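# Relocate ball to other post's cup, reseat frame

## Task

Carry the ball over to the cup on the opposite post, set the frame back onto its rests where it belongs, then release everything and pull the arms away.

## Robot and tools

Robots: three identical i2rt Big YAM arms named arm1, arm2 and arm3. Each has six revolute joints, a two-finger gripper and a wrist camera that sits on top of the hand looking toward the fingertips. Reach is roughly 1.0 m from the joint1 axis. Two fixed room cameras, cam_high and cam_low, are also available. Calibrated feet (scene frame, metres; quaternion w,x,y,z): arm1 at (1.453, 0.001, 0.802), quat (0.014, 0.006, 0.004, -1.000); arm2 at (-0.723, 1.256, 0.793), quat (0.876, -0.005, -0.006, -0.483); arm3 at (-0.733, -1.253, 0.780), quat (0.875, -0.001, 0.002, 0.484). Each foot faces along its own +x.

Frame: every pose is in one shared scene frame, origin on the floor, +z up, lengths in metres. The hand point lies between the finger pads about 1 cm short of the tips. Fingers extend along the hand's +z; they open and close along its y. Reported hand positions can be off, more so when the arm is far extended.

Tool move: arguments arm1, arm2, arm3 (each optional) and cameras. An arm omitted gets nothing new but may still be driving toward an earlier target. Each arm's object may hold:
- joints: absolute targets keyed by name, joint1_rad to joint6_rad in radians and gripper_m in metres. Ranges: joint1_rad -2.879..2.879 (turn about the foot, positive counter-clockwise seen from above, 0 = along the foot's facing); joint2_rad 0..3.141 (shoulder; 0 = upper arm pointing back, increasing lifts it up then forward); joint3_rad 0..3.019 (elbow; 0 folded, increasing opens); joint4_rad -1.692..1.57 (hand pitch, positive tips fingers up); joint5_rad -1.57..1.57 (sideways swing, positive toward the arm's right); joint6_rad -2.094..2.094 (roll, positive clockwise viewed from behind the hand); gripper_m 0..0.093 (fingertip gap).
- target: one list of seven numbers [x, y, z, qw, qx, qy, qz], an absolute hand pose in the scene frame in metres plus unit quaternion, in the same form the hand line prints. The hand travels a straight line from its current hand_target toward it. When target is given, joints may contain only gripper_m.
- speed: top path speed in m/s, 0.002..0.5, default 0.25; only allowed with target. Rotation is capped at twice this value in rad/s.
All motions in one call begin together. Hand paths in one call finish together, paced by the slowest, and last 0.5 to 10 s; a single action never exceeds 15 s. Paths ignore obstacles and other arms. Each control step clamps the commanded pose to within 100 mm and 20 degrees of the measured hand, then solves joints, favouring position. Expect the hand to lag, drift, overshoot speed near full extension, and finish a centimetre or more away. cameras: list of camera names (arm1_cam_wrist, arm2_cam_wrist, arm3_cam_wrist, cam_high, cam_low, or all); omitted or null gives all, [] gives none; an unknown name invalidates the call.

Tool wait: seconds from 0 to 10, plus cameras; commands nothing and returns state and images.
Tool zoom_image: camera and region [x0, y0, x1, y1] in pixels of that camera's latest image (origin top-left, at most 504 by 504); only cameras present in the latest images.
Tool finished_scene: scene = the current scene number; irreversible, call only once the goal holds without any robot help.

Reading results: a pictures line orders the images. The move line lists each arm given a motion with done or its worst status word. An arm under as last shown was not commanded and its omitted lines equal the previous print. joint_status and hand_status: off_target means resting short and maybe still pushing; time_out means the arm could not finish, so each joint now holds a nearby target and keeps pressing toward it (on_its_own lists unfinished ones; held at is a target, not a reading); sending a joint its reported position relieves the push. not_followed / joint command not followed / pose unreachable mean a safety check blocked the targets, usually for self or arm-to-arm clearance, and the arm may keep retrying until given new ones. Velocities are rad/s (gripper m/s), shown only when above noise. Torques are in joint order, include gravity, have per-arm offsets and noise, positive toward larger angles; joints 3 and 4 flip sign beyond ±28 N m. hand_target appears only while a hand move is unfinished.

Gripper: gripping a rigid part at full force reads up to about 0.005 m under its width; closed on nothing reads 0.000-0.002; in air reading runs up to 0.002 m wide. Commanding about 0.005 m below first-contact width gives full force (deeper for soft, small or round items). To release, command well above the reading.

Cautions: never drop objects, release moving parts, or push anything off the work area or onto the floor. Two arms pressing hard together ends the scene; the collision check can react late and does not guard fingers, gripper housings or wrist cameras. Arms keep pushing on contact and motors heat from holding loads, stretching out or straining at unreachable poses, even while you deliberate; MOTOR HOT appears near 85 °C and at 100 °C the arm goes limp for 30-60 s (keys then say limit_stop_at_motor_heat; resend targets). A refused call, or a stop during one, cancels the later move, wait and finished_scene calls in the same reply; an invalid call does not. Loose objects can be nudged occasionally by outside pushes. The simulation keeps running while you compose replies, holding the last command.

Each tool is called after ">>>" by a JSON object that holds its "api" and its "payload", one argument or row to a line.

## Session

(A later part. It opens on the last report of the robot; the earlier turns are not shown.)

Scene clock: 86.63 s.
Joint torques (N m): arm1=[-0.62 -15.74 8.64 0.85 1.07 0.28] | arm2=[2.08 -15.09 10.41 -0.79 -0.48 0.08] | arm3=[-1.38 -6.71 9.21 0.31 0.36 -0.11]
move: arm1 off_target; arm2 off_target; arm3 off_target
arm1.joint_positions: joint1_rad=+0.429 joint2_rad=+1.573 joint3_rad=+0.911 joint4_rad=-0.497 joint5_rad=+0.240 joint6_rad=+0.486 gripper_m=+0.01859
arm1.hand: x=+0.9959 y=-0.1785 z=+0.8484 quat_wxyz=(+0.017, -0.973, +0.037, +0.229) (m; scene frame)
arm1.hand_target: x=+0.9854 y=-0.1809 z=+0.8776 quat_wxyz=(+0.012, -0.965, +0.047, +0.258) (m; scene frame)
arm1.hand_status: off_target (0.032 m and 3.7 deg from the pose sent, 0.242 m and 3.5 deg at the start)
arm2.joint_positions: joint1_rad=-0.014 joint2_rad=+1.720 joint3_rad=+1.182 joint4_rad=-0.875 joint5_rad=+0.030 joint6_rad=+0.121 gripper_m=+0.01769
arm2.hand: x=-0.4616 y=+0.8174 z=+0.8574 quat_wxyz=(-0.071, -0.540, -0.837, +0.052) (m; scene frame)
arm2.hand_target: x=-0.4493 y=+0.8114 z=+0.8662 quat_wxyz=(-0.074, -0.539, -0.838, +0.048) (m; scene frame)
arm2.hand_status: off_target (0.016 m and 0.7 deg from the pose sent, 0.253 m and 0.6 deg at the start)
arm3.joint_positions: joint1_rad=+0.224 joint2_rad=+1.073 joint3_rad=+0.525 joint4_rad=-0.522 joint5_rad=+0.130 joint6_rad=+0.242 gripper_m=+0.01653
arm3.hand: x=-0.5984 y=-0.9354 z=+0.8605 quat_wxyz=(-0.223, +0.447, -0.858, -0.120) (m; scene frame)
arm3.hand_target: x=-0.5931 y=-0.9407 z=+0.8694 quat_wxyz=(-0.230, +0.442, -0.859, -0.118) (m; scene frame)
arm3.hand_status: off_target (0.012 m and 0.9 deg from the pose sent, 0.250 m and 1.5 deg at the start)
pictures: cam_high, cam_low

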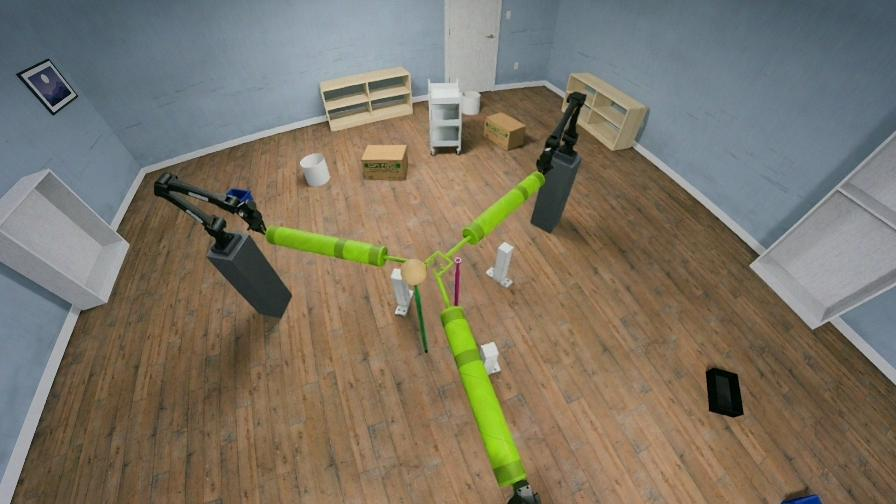

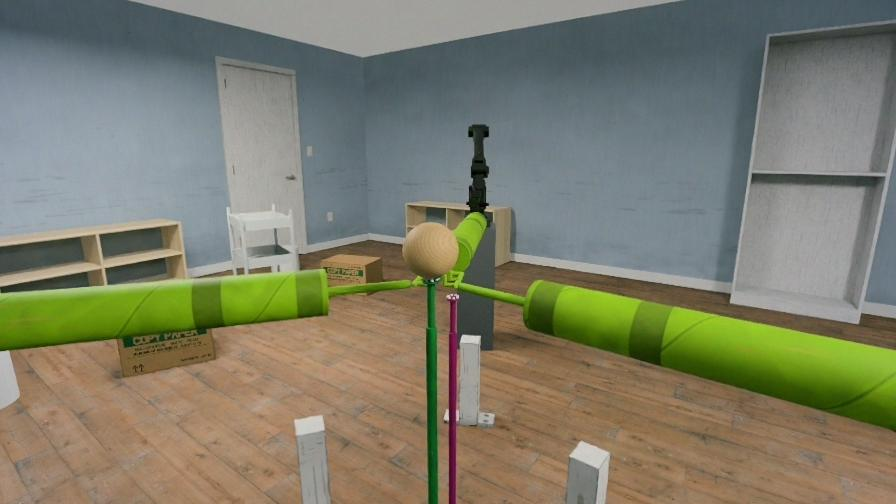

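>>> {"api": "move", "payload": {
  "arm1": {"target":[1.051,-0.295,0.874,0.0124,-0.9648,0.0464,0.2585],"speed":0.08},
  "arm2": {"target":[-0.383,0.697,0.864,0.0733,0.539,0.8378,-0.0472],"speed":0.08},
  "arm3": {"target":[-0.527,-1.055,0.862,0.2301,-0.4423,0.8587,0.1185],"speed":0.08},
  "cameras": ["cam_high","cam_low"]
}}

>>> {"api": "zoom_image", "payload": {
  "camera": "cam_low",
  "region": [340, 160, 540, 360]
}}

>>> {"api": "zoom_image", "payload": {
  "camera": "cam_high",
  "region": [360, 210, 480, 330]
}}

Scene clock: 106.90 s.
Joint torques (N m): arm1=[-0.44 -13.51 10.84 0.14 1.18 0.33] | arm2=[2.37 -20.42 11.75 -0.72 -0.37 0.12] | arm3=[-1.61 -3.9 9.48 0.17 0.03 -0.08]
Motor temperatures (°C): arm1=[29 32 34 24 27 24 26] | arm2=[25 32 39 26 23 21 28] | arm3=[27 30 33 27 23 25 26]
Heat: arm1: hottest joint3_rad 34 °C; arm2: hottest joint3_rad 39 °C; arm3: hottest joint3_rad 33 °C.
move: arm1 off_target; arm2 off_target; arm3 done
arm1.joint_positions: joint1_rad=+0.735 joint2_rad=+1.585 joint3_rad=+0.931 joint4_rad=-0.585 joint5_rad=+0.366 joint6_rad=+0.776 gripper_m=+0.01859
arm1.hand: x=+1.0665 y=-0.2836 z=+0.8488 quat_wxyz=(+0.020, -0.971, +0.034, +0.236) (m; scene frame)
arm1.hand_target: x=+1.0519 y=-0.2945 z=+0.8742 quat_wxyz=(+0.012, -0.965, +0.046, +0.258) (m; scene frame)
arm1.hand_status: off_target (0.032 m and 3.1 deg from the pose sent, 0.131 m and 3.7 deg at the start)
arm2.joint_positions: joint1_rad=-0.024 joint2_rad=+2.034 joint3_rad=+1.642 joint4_rad=-1.033 joint5_rad=+0.026 joint6_rad=+0.109 gripper_m=+0.01769
arm2.hand: x=-0.3993 y=+0.7047 z=+0.8533 quat_wxyz=(-0.066, -0.539, -0.838, +0.049) (m; scene frame)
arm2.hand_target: x=-0.3833 y=+0.6979 z=+0.8639 quat_wxyz=(-0.074, -0.539, -0.838, +0.047) (m; scene frame)
arm2.hand_status: off_target (0.021 m and 0.8 deg from the pose sent, 0.144 m and 0.7 deg at the start)
arm3.joint_positions: joint1_rad=-0.303 joint2_rad=+0.863 joint3_rad=+0.401 joint4_rad=-0.593 joint5_rad=-0.132 joint6_rad=-0.218 gripper_m=+0.01653
arm3.hand: x=-0.5274 y=-1.0477 z=+0.8579 quat_wxyz=(-0.230, +0.446, -0.856, -0.123) (m; scene frame)
arm3.hand_target: x=-0.5270 y=-1.0546 z=+0.8616 quat_wxyz=(-0.230, +0.442, -0.859, -0.119) (m; scene frame)
arm3.hand_status: done (0.008 m and 0.7 deg from the pose sent, 0.139 m and 0.9 deg at the start)
pictures: cam_high, cam_low

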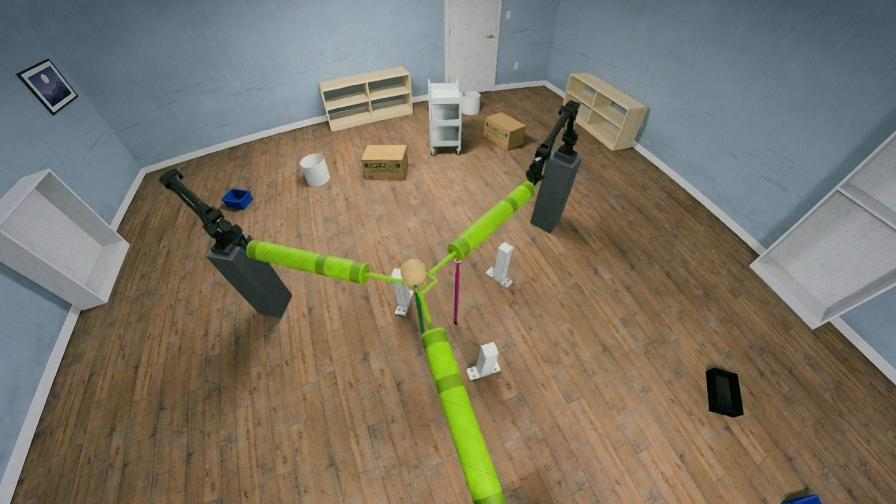

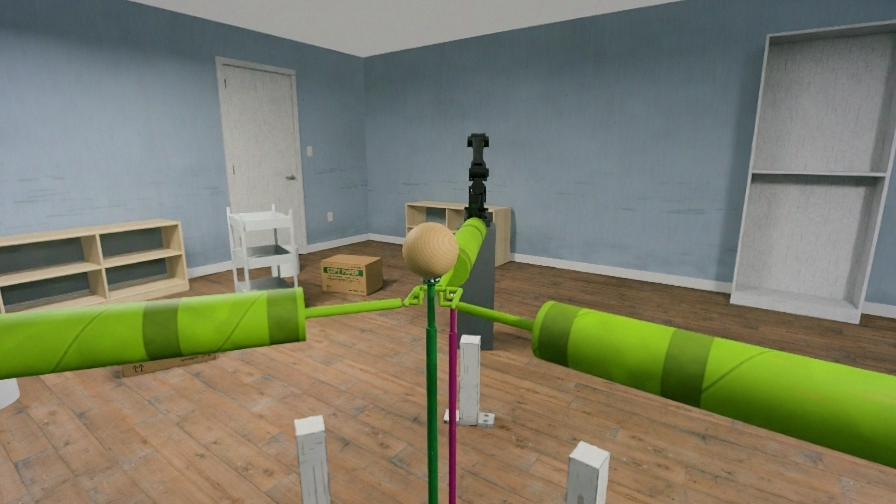

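Scaled by 2.520 from the camera's 896x504 image, which has a finer 1280x720 frame.

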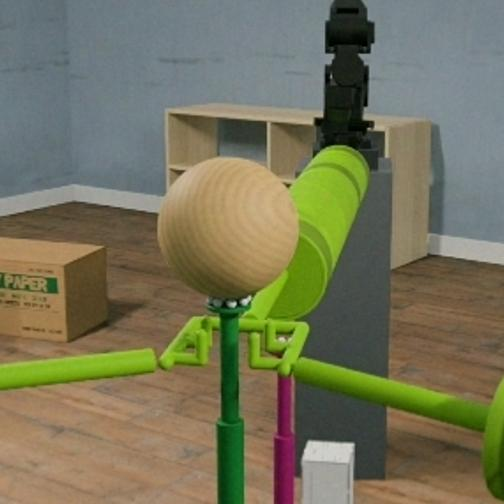

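Scaled by 4.200 from the camera's 896x504 image, which has a finer 1280x720 frame.

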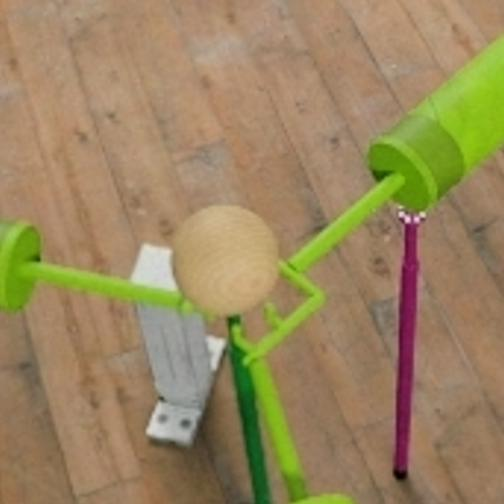

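>>> {"api": "move", "payload": {
  "arm1": {"target":[1.055,-0.305,0.876,0.0124,-0.9648,0.0464,0.2585],"speed":0.05},
  "arm2": {"target":[-0.379,0.687,0.866,0.0733,0.539,0.8378,-0.0472],"speed":0.05},
  "arm3": {"target":[-0.523,-1.065,0.860,0.2301,-0.4423,0.8587,0.1185],"speed":0.05},
  "cameras": ["cam_high","cam_low"]
}}

>>> {"api": "move", "payload": {
  "arm1": {"target":[1.055,-0.305,0.976,0.0124,-0.9648,0.0464,0.2585],"speed":0.04},
  "arm2": {"target":[-0.379,0.687,0.964,0.0733,0.539,0.8378,-0.0472],"speed":0.04},
  "arm3": {"target":[-0.523,-1.065,0.958,0.2301,-0.4423,0.8587,0.1185],"speed":0.04},
  "cameras": ["cam_high","cam_low"]
}}

>>> {"api": "zoom_image", "payload": {
  "camera": "cam_low",
  "region": [340, 120, 540, 320]
}}

>>> {"api": "zoom_image", "payload": {
  "camera": "cam_high",
  "region": [360, 190, 480, 310]
}}

Scene clock: 120.00 s.
Joint torques (N m): arm1=[-0.38 -13.57 10.93 0.05 1.22 0.33] | arm2=[2.43 -20.78 11.93 -0.58 -0.35 0.12] | arm3=[-1.9 -3.84 9.43 0.23 0.04 -0.08]
move: arm1 off_target; arm2 off_target; arm3 done
arm1.joint_positions: joint1_rad=+0.757 joint2_rad=+1.592 joint3_rad=+0.946 joint4_rad=-0.603 joint5_rad=+0.373 joint6_rad=+0.798 gripper_m=+0.01859
arm1.hand: x=+1.0704 y=-0.2926 z=+0.8504 quat_wxyz=(+0.021, -0.971, +0.035, +0.236) (m; scene frame)
arm1.hand_target: x=+1.0558 y=-0.3043 z=+0.8763 quat_wxyz=(+0.012, -0.965, +0.046, +0.259) (m; scene frame)
arm1.hand_status: off_target (0.032 m and 3.2 deg from the pose sent, 0.036 m and 3.1 deg at the start)
arm2.joint_positions: joint1_rad=-0.028 joint2_rad=+2.058 joint3_rad=+1.688 joint4_rad=-1.056 joint5_rad=+0.025 joint6_rad=+0.106 gripper_m=+0.01769
arm2.hand: x=-0.3961 y=+0.6947 z=+0.8552 quat_wxyz=(-0.065, -0.539, -0.838, +0.048) (m; scene frame)
arm2.hand_target: x=-0.3795 y=+0.6878 z=+0.8662 quat_wxyz=(-0.074, -0.539, -0.838, +0.048) (m; scene frame)
arm2.hand_status: off_target (0.022 m and 0.9 deg from the pose sent, 0.030 m and 0.8 deg at the start)
arm3.joint_positions: joint1_rad=-0.354 joint2_rad=+0.855 joint3_rad=+0.394 joint4_rad=-0.600 joint5_rad=-0.158 joint6_rad=-0.264 gripper_m=+0.01653
arm3.hand: x=-0.5232 y=-1.0575 z=+0.8564 quat_wxyz=(-0.230, +0.447, -0.856, -0.123) (m; scene frame)
arm3.hand_target: x=-0.5229 y=-1.0645 z=+0.8597 quat_wxyz=(-0.230, +0.442, -0.859, -0.118) (m; scene frame)
arm3.hand_status: done (0.008 m and 0.8 deg from the pose sent, 0.018 m and 0.7 deg at the start)
pictures: cam_high, cam_low

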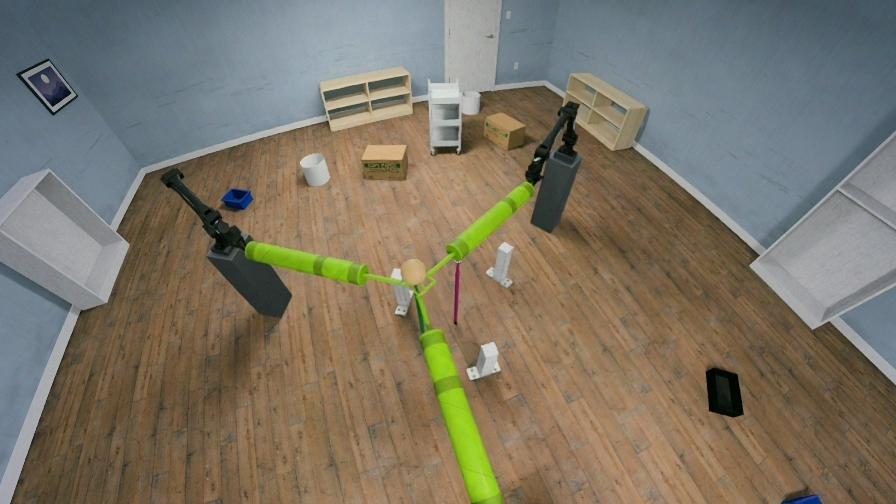

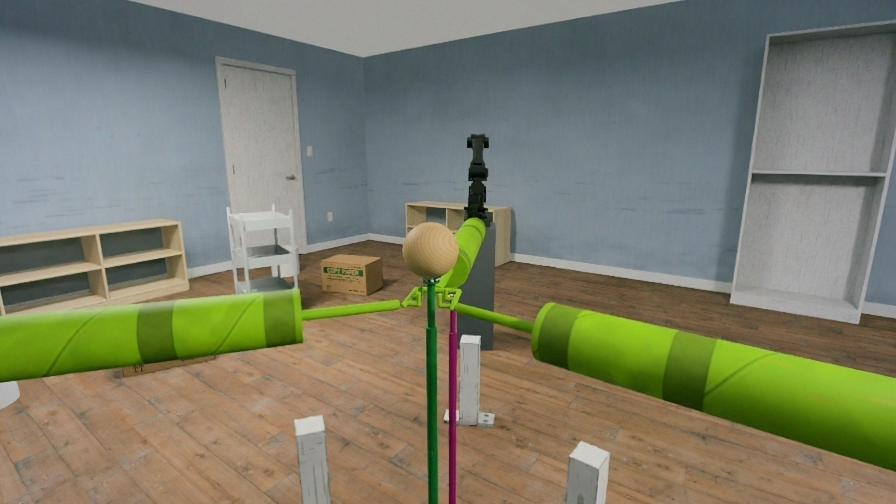

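Scene clock: 123.07 s.
Joint torques (N m): arm1=[-0.5 -16.44 12.16 -0.4 1.22 0.31] | arm2=[3.31 -25.82 12.6 -0.91 -0.47 0.16] | arm3=[-1.55 -3.9 14.68 -0.68 0.12 -0.02]
move: arm1 off_target; arm2 off_target; arm3 off_target
arm1.joint_positions: joint1_rad=+0.759 joint2_rad=+1.507 joint3_rad=+1.091 joint4_rad=-0.859 joint5_rad=+0.373 joint6_rad=+0.802 gripper_m=+0.01859
arm1.hand: x=+1.0657 y=-0.2984 z=+0.9290 quat_wxyz=(+0.030, -0.973, +0.033, +0.227) (m; scene frame)
arm1.hand_target: x=+1.0562 y=-0.3039 z=+0.9751 quat_wxyz=(+0.012, -0.965, +0.047, +0.259) (m; scene frame)
arm1.hand_status: off_target (0.049 m and 4.5 deg from the pose sent, 0.127 m and 3.2 deg at the start)
arm2.joint_positions: joint1_rad=-0.039 joint2_rad=+2.058 joint3_rad=+1.843 joint4_rad=-1.273 joint5_rad=+0.026 joint6_rad=+0.101 gripper_m=+0.01769
arm2.hand: x=-0.4022 y=+0.6902 z=+0.9099 quat_wxyz=(-0.037, -0.543, -0.838, +0.035) (m; scene frame)
arm2.hand_target: x=-0.3808 y=+0.6894 z=+0.9633 quat_wxyz=(-0.074, -0.539, -0.838, +0.047) (m; scene frame)
arm2.hand_status: off_target (0.059 m and 4.4 deg from the pose sent, 0.110 m and 0.9 deg at the start)
arm3.joint_positions: joint1_rad=-0.354 joint2_rad=+0.753 joint3_rad=+0.557 joint4_rad=-0.908 joint5_rad=-0.158 joint6_rad=-0.268 gripper_m=+0.01653
arm3.hand: x=-0.5304 y=-1.0629 z=+0.9253 quat_wxyz=(-0.209, +0.449, -0.860, -0.119) (m; scene frame)
arm3.hand_target: x=-0.5231 y=-1.0642 z=+0.9565 quat_wxyz=(-0.231, +0.442, -0.859, -0.118) (m; scene frame)
arm3.hand_status: off_target (0.034 m and 2.5 deg from the pose sent, 0.102 m and 0.8 deg at the start)
pictures: cam_high, cam_low

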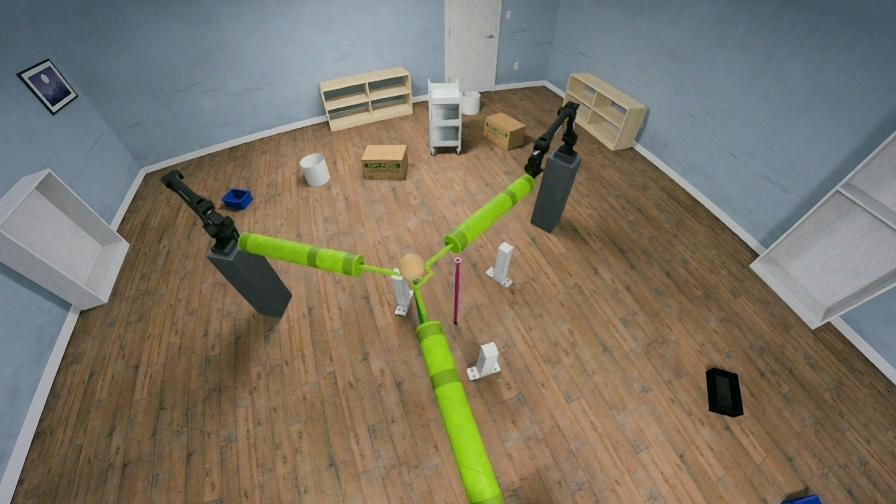

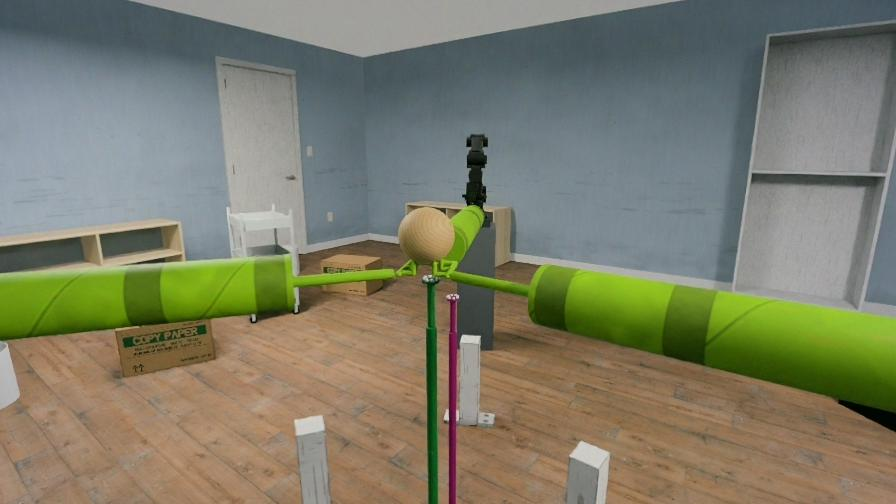

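Scaled by 2.520 from the camera's 896x504 image, which has a finer 1280x720 frame.

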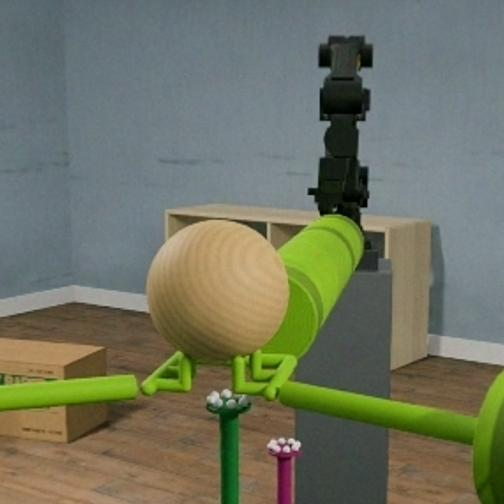

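Scaled by 4.200 from the camera's 896x504 image, which has a finer 1280x720 frame.

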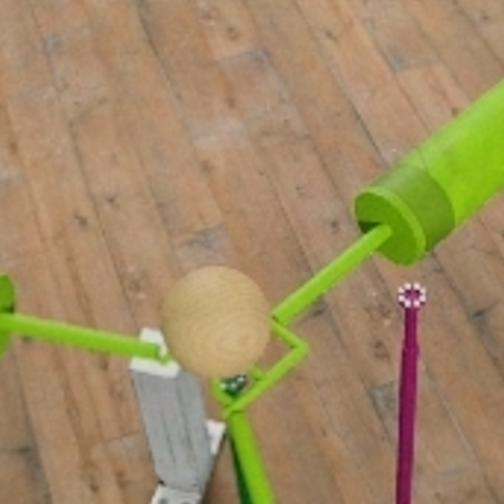

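>>> {"api": "move", "payload": {
  "arm1": {"target":[0.940,-0.050,0.966,0.0124,-0.9648,0.0464,0.2585],"speed":0.08},
  "arm2": {"target":[-0.497,0.942,0.950,0.0733,0.539,0.8378,-0.0472],"speed":0.08},
  "arm3": {"target":[-0.638,-0.810,0.960,0.2301,-0.4423,0.8587,0.1185],"speed":0.08},
  "cameras": ["cam_high","cam_low"]
}}

>>> {"api": "zoom_image", "payload": {
  "camera": "cam_low",
  "region": [360, 120, 560, 320]
}}

>>> {"api": "zoom_image", "payload": {
  "camera": "cam_high",
  "region": [400, 170, 520, 290]
}}

Scene clock: 137.77 s.
Joint torques (N m): arm1=[-2.78 -13.22 11.84 1.18 0.15 0.16] | arm2=[3.66 -14.56 7.21 -0.12 -0.34 0.31] | arm3=[1.55 -8.59 13.53 0.32 0.49 0.21]
Motor temperatures (°C): arm1=[29 32 40 24 28 24 26] | arm2=[25 40 45 26 23 22 29] | arm3=[27 29 38 27 23 25 26]
Heat: arm1: hottest joint3_rad 40 °C; arm2: hottest joint3_rad 45 °C; arm3: hottest joint3_rad 38 °C.
move: arm1 off_target; arm2 off_target; arm3 off_target
arm1.joint_positions: joint1_rad=+0.127 joint2_rad=+1.439 joint3_rad=+1.015 joint4_rad=-0.692 joint5_rad=+0.107 joint6_rad=+0.205 gripper_m=+0.01859
arm1.hand: x=+0.9591 y=-0.0590 z=+0.9334 quat_wxyz=(+0.015, -0.973, +0.035, +0.226) (m; scene frame)
arm1.hand_target: x=+0.9415 y=-0.0499 z=+0.9662 quat_wxyz=(+0.013, -0.965, +0.046, +0.259) (m; scene frame)
arm1.hand_status: off_target (0.039 m and 4.1 deg from the pose sent, 0.281 m and 4.5 deg at the start)
arm2.joint_positions: joint1_rad=+0.046 joint2_rad=+1.358 joint3_rad=+0.994 joint4_rad=-1.083 joint5_rad=+0.037 joint6_rad=+0.174 gripper_m=+0.01769
arm2.hand: x=-0.5035 y=+0.9299 z=+0.9346 quat_wxyz=(-0.057, -0.537, -0.840, +0.046) (m; scene frame)
arm2.hand_target: x=-0.4973 y=+0.9416 z=+0.9492 quat_wxyz=(-0.073, -0.539, -0.838, +0.047) (m; scene frame)
arm2.hand_status: off_target (0.021 m and 1.9 deg from the pose sent, 0.272 m and 4.4 deg at the start)
arm3.joint_positions: joint1_rad=+0.423 joint2_rad=+1.284 joint3_rad=+0.916 joint4_rad=-0.767 joint5_rad=+0.239 joint6_rad=+0.425 gripper_m=+0.01653
arm3.hand: x=-0.6323 y=-0.8246 z=+0.9345 quat_wxyz=(-0.219, +0.446, -0.862, -0.101) (m; scene frame)
arm3.hand_target: x=-0.6382 y=-0.8110 z=+0.9599 quat_wxyz=(-0.230, +0.442, -0.859, -0.119) (m; scene frame)
arm3.hand_status: off_target (0.030 m and 2.4 deg from the pose sent, 0.277 m and 2.6 deg at the start)
pictures: cam_high, cam_low

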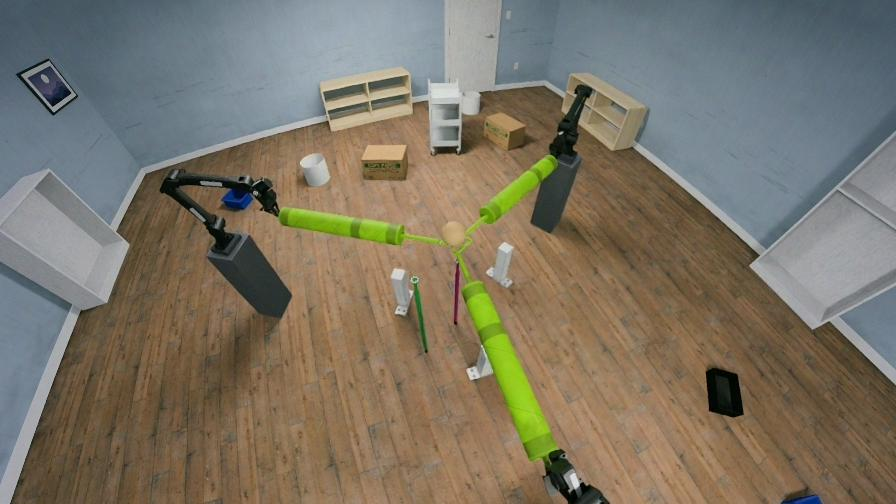

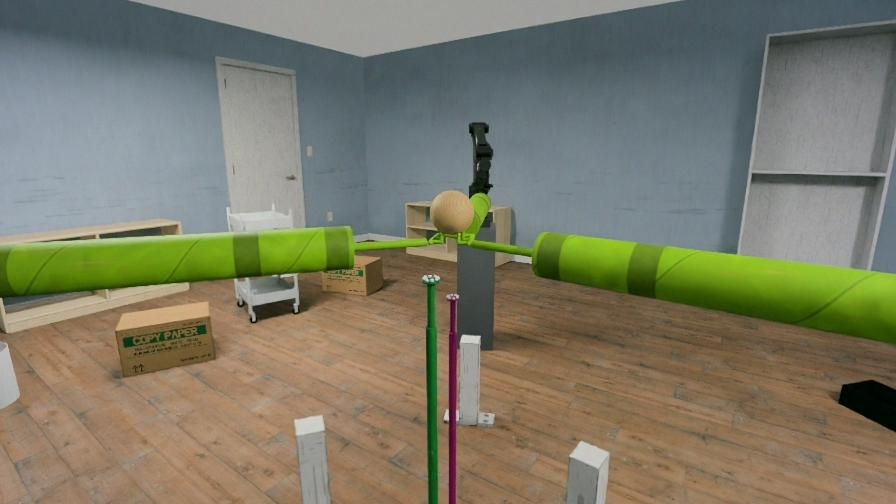

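Scaled by 2.520 from the camera's 896x504 image, which has a finer 1280x720 frame.

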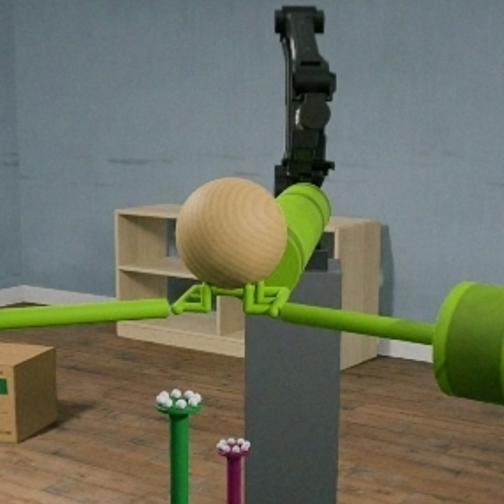

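Scaled by 4.200 from the camera's 896x504 image, which has a finer 1280x720 frame.

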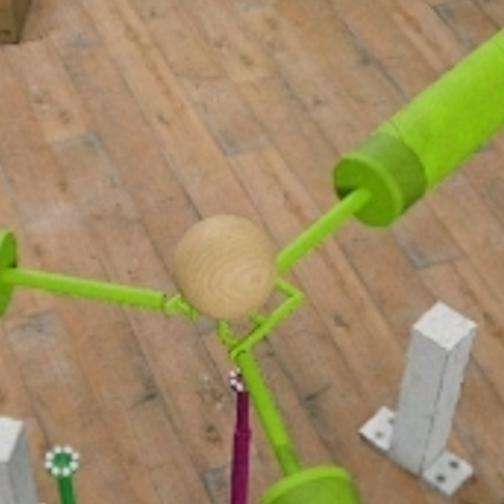

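>>> {"api": "move", "payload": {
  "arm1": {"target":[0.929,-0.030,0.848,0.0124,-0.9648,0.0464,0.2585],"speed":0.06},
  "arm2": {"target":[-0.508,0.962,0.825,0.0733,0.539,0.8378,-0.0472],"speed":0.06},
  "arm3": {"target":[-0.649,-0.790,0.836,0.2301,-0.4423,0.8587,0.1185],"speed":0.06},
  "cameras": ["cam_high","cam_low"]
}}

>>> {"api": "zoom_image", "payload": {
  "camera": "cam_low",
  "region": [360, 160, 560, 360]
}}

>>> {"api": "zoom_image", "payload": {
  "camera": "cam_high",
  "region": [400, 190, 520, 310]
}}

Scene clock: 148.70 s.
Joint torques (N m): arm1=[-2.02 -14.97 7.83 2.06 -0.09 0.24] | arm2=[2.78 -10.05 5.83 0.42 -0.22 0.22] | arm3=[0.67 -10.05 8.7 1.44 0.74 0.14]
move: arm1 off_target; arm2 done; arm3 off_target
arm1.joint_positions: joint1_rad=+0.071 joint2_rad=+1.634 joint3_rad=+0.910 joint4_rad=-0.378 joint5_rad=+0.088 joint6_rad=+0.155 gripper_m=+0.01859
arm1.hand: x=+0.9428 y=-0.0346 z=+0.8278 quat_wxyz=(+0.018, -0.972, +0.036, +0.230) (m; scene frame)
arm1.hand_target: x=+0.9294 y=-0.0300 z=+0.8482 quat_wxyz=(+0.013, -0.965, +0.046, +0.258) (m; scene frame)
arm1.hand_status: off_target (0.025 m and 3.6 deg from the pose sent, 0.095 m and 4.1 deg at the start)
arm2.joint_positions: joint1_rad=+0.067 joint2_rad=+1.427 joint3_rad=+0.736 joint4_rad=-0.721 joint5_rad=+0.037 joint6_rad=+0.195 gripper_m=+0.01769
arm2.hand: x=-0.5123 y=+0.9554 z=+0.8279 quat_wxyz=(-0.073, -0.537, -0.839, +0.051) (m; scene frame)
arm2.hand_target: x=-0.5081 y=+0.9619 z=+0.8251 quat_wxyz=(-0.073, -0.539, -0.838, +0.047) (m; scene frame)
arm2.hand_status: done (0.008 m and 0.5 deg from the pose sent, 0.114 m and 1.9 deg at the start)
arm3.joint_positions: joint1_rad=+0.466 joint2_rad=+1.511 joint3_rad=+0.815 joint4_rad=-0.436 joint5_rad=+0.249 joint6_rad=+0.462 gripper_m=+0.01653
arm3.hand: x=-0.6476 y=-0.7966 z=+0.8278 quat_wxyz=(-0.220, +0.447, -0.860, -0.109) (m; scene frame)
arm3.hand_target: x=-0.6491 y=-0.7902 z=+0.8359 quat_wxyz=(-0.230, +0.442, -0.859, -0.118) (m; scene frame)
arm3.hand_status: off_target (0.011 m and 1.7 deg from the pose sent, 0.106 m and 2.4 deg at the start)
pictures: cam_high, cam_low

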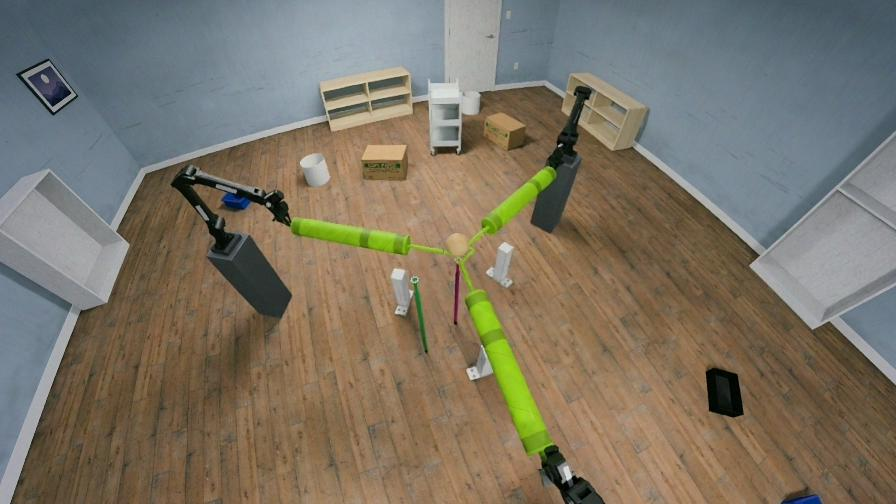

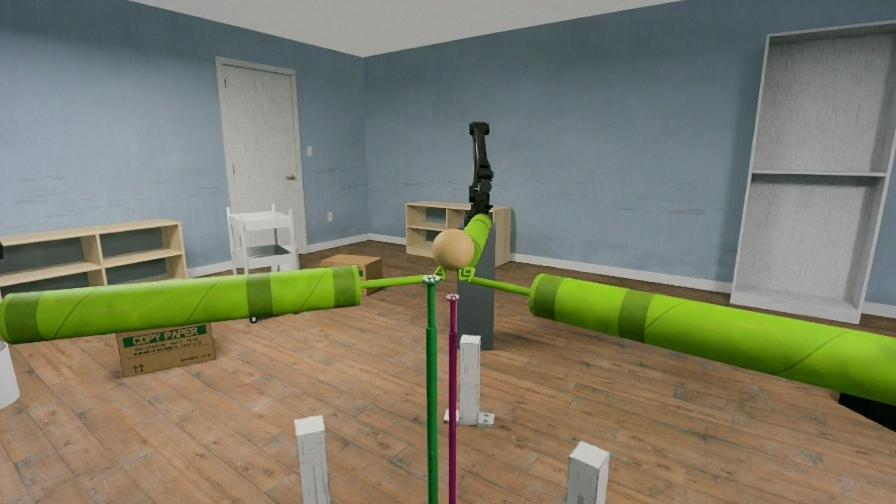

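Scaled by 2.520 from the camera's 896x504 image, which has a finer 1280x720 frame.

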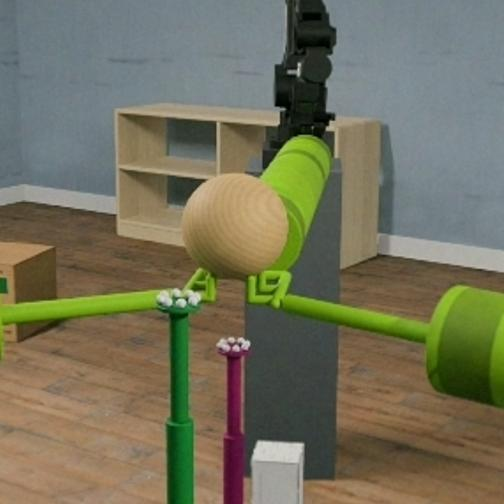

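Scaled by 4.200 from the camera's 896x504 image, which has a finer 1280x720 frame.

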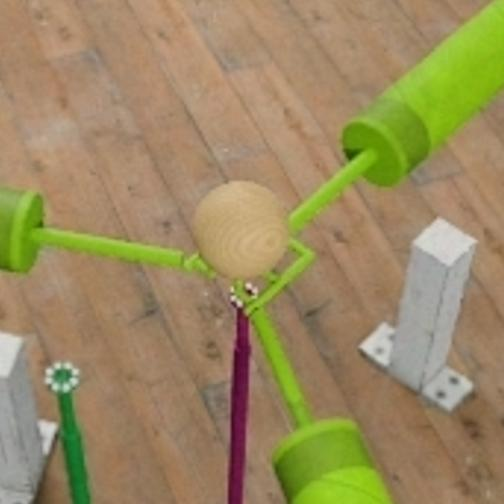

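>>> {"api": "move", "payload": {
  "arm1": {"target":[0.926,-0.028,0.788,0.0124,-0.9648,0.0464,0.2585],"speed":0.05},
  "arm2": {"target":[-0.510,0.964,0.765,0.0733,0.539,0.8378,-0.0472],"speed":0.05},
  "arm3": {"target":[-0.651,-0.788,0.776,0.2301,-0.4423,0.8587,0.1185],"speed":0.05},
  "cameras": ["cam_high","cam_low"]
}}

>>> {"api": "zoom_image", "payload": {
  "camera": "cam_low",
  "region": [360, 160, 560, 360]
}}

>>> {"api": "zoom_image", "payload": {
  "camera": "cam_high",
  "region": [400, 190, 520, 310]
}}

Scene clock: 157.30 s.
Joint torques (N m): arm1=[-1.96 -15.44 6.61 2.14 -0.11 0.25] | arm2=[2.55 -10.58 4.55 0.58 -0.23 0.21] | arm3=[0.67 -10.64 7.41 1.7 0.74 0.13]
Motor temperatures (°C): arm1=[29 33 38 24 27 24 26] | arm2=[25 37 39 26 23 22 29] | arm3=[27 29 37 27 23 25 27]
Heat: arm1: hottest joint3_rad 38 °C; arm2: hottest joint3_rad 39 °C; arm3: hottest joint3_rad 37 °C.
move: arm1 off_target; arm2 done; arm3 done
arm1.joint_positions: joint1_rad=+0.066 joint2_rad=+1.764 joint3_rad=+0.875 joint4_rad=-0.211 joint5_rad=+0.086 joint6_rad=+0.152 gripper_m=+0.01859
arm1.hand: x=+0.9405 y=-0.0326 z=+0.7696 quat_wxyz=(+0.018, -0.972, +0.036, +0.231) (m; scene frame)
arm1.hand_target: x=+0.9264 y=-0.0280 z=+0.7881 quat_wxyz=(+0.013, -0.965, +0.046, +0.258) (m; scene frame)
arm1.hand_status: off_target (0.024 m and 3.5 deg from the pose sent, 0.044 m and 3.6 deg at the start)
arm2.joint_positions: joint1_rad=+0.069 joint2_rad=+1.561 joint3_rad=+0.670 joint4_rad=-0.519 joint5_rad=+0.037 joint6_rad=+0.196 gripper_m=+0.01769
arm2.hand: x=-0.5130 y=+0.9570 z=+0.7688 quat_wxyz=(-0.074, -0.537, -0.839, +0.051) (m; scene frame)
arm2.hand_target: x=-0.5101 y=+0.9639 z=+0.7651 quat_wxyz=(-0.073, -0.539, -0.838, +0.047) (m; scene frame)
arm2.hand_status: done (0.009 m and 0.5 deg from the pose sent, 0.064 m and 0.5 deg at the start)
arm3.joint_positions: joint1_rad=+0.472 joint2_rad=+1.645 joint3_rad=+0.768 joint4_rad=-0.256 joint5_rad=+0.251 joint6_rad=+0.468 gripper_m=+0.01653
arm3.hand: x=-0.6497 y=-0.7950 z=+0.7695 quat_wxyz=(-0.220, +0.447, -0.860, -0.109) (m; scene frame)
arm3.hand_target: x=-0.6511 y=-0.7881 z=+0.7760 quat_wxyz=(-0.230, +0.442, -0.859, -0.119) (m; scene frame)
arm3.hand_status: done (0.010 m and 1.7 deg from the pose sent, 0.053 m and 1.6 deg at the start)
pictures: cam_high, cam_low

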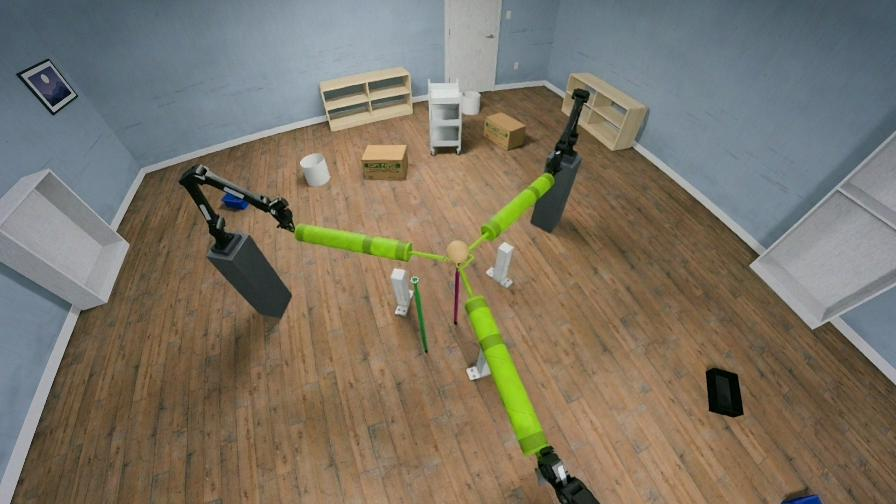

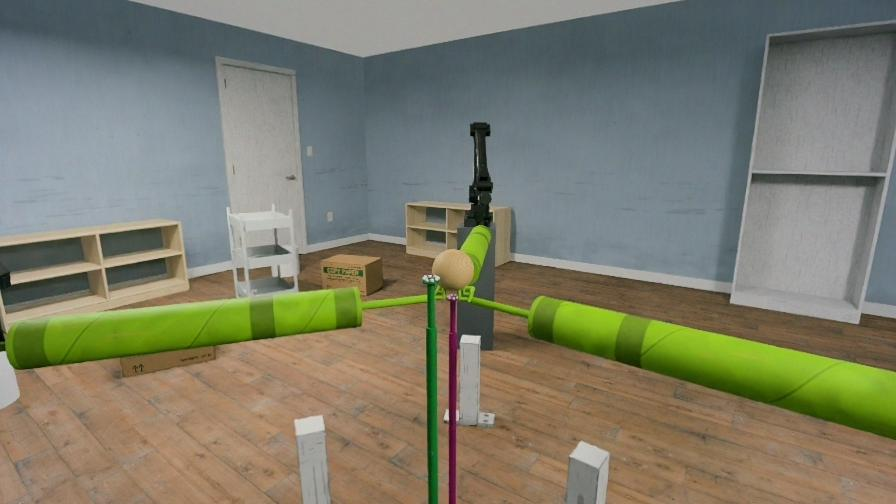

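Scaled by 2.520 from the camera's 896x504 image, which has a finer 1280x720 frame.

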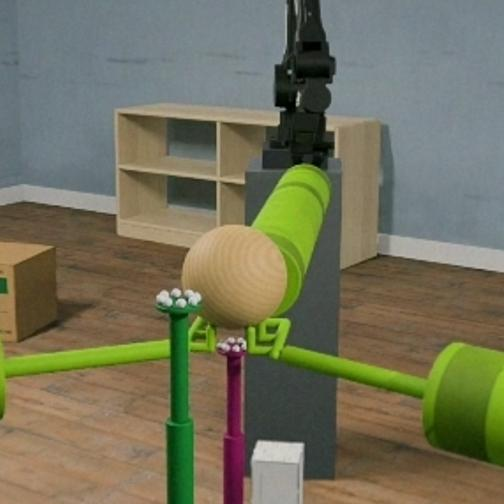

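Scaled by 4.200 from the camera's 896x504 image, which has a finer 1280x720 frame.

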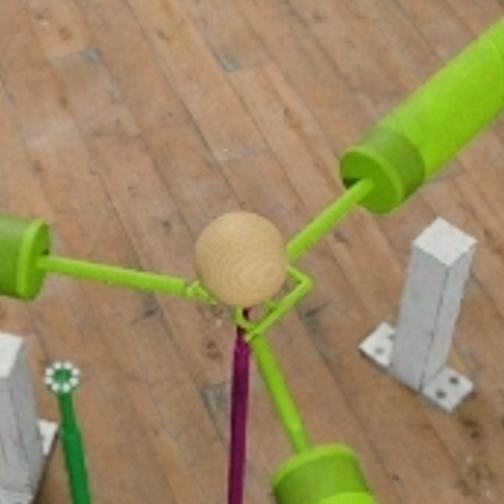

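>>> {"api": "move", "payload": {
  "arm1": {"target":[0.926,-0.028,0.718,0.0124,-0.9648,0.0464,0.2585],"speed":0.035},
  "arm2": {"target":[-0.510,0.964,0.695,0.0733,0.539,0.8378,-0.0472],"speed":0.035},
  "arm3": {"target":[-0.651,-0.788,0.706,0.2301,-0.4423,0.8587,0.1185],"speed":0.035},
  "cameras": ["cam_high","cam_low"]
}}

>>> {"api": "zoom_image", "payload": {
  "camera": "cam_low",
  "region": [360, 160, 560, 360]
}}

>>> {"api": "zoom_image", "payload": {
  "camera": "cam_high",
  "region": [400, 190, 520, 310]
}}

Scene clock: 165.57 s.
Joint torques (N m): arm1=[-1.85 -15.97 5.16 2.28 -0.08 0.26] | arm2=[2.32 -11.22 2.96 0.81 -0.21 0.18] | arm3=[0.5 -11.05 5.68 1.83 0.68 0.12]
move: arm1 off_target; arm2 done; arm3 done
arm1.joint_positions: joint1_rad=+0.066 joint2_rad=+1.930 joint3_rad=+0.860 joint4_rad=-0.023 joint5_rad=+0.086 joint6_rad=+0.152 gripper_m=+0.01859
arm1.hand: x=+0.9401 y=-0.0319 z=+0.7038 quat_wxyz=(+0.017, -0.971, +0.037, +0.234) (m; scene frame)
arm1.hand_target: x=+0.9263 y=-0.0278 z=+0.7182 quat_wxyz=(+0.013, -0.965, +0.046, +0.258) (m; scene frame)
arm1.hand_status: off_target (0.020 m and 3.1 deg from the pose sent, 0.054 m and 3.5 deg at the start)
arm2.joint_positions: joint1_rad=+0.073 joint2_rad=+1.766 joint3_rad=+0.638 joint4_rad=-0.283 joint5_rad=+0.037 joint6_rad=+0.200 gripper_m=+0.01769
arm2.hand: x=-0.5118 y=+0.9574 z=+0.6999 quat_wxyz=(-0.074, -0.536, -0.839, +0.051) (m; scene frame)
arm2.hand_target: x=-0.5101 y=+0.9640 z=+0.6952 quat_wxyz=(-0.073, -0.539, -0.838, +0.047) (m; scene frame)
arm2.hand_status: done (0.008 m and 0.5 deg from the pose sent, 0.074 m and 0.5 deg at the start)
arm3.joint_positions: joint1_rad=+0.473 joint2_rad=+1.826 joint3_rad=+0.742 joint4_rad=-0.047 joint5_rad=+0.253 joint6_rad=+0.468 gripper_m=+0.01653
arm3.hand: x=-0.6503 y=-0.7946 z=+0.7025 quat_wxyz=(-0.221, +0.447, -0.860, -0.110) (m; scene frame)
arm3.hand_target: x=-0.6510 y=-0.7880 z=+0.7061 quat_wxyz=(-0.230, +0.442, -0.859, -0.119) (m; scene frame)
arm3.hand_status: done (0.008 m and 1.5 deg from the pose sent, 0.064 m and 1.7 deg at the start)
pictures: cam_high, cam_low

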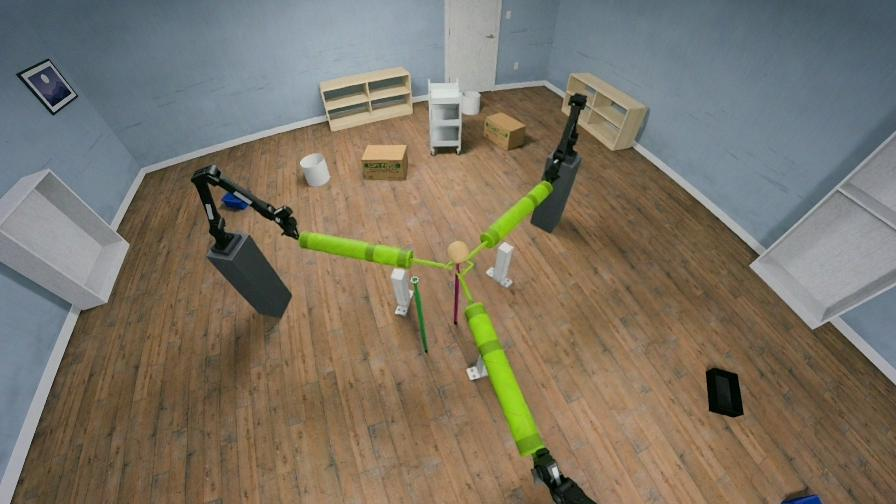

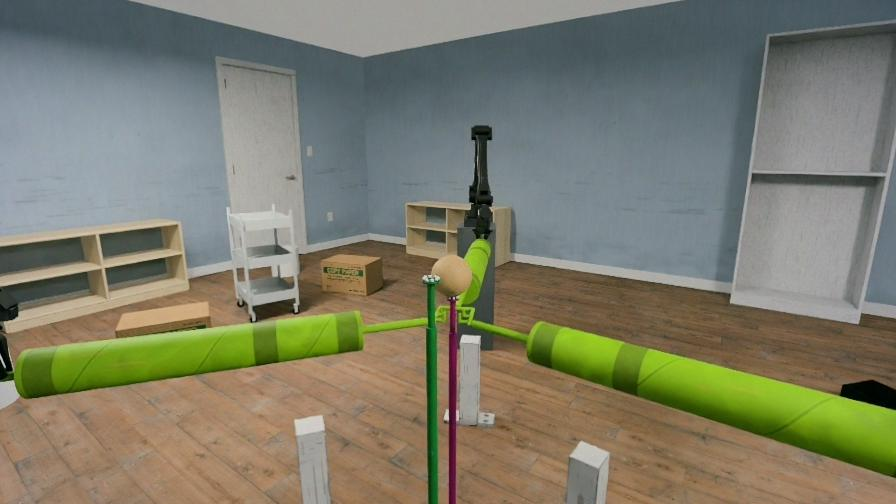

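Scaled by 2.520 from the camera's 896x504 image, which has a finer 1280x720 frame.

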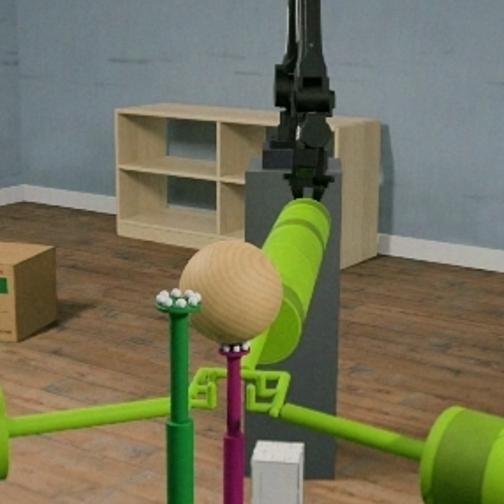

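Scaled by 4.200 from the camera's 896x504 image, which has a finer 1280x720 frame.

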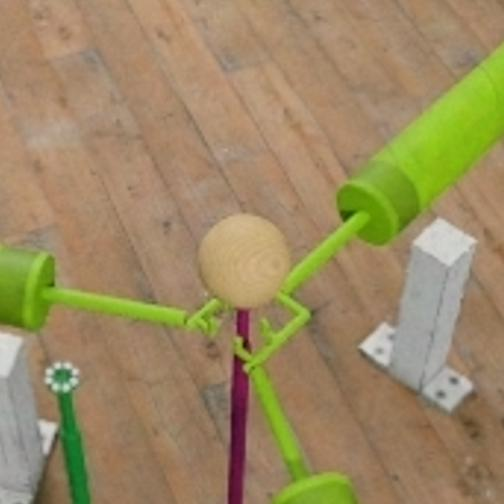

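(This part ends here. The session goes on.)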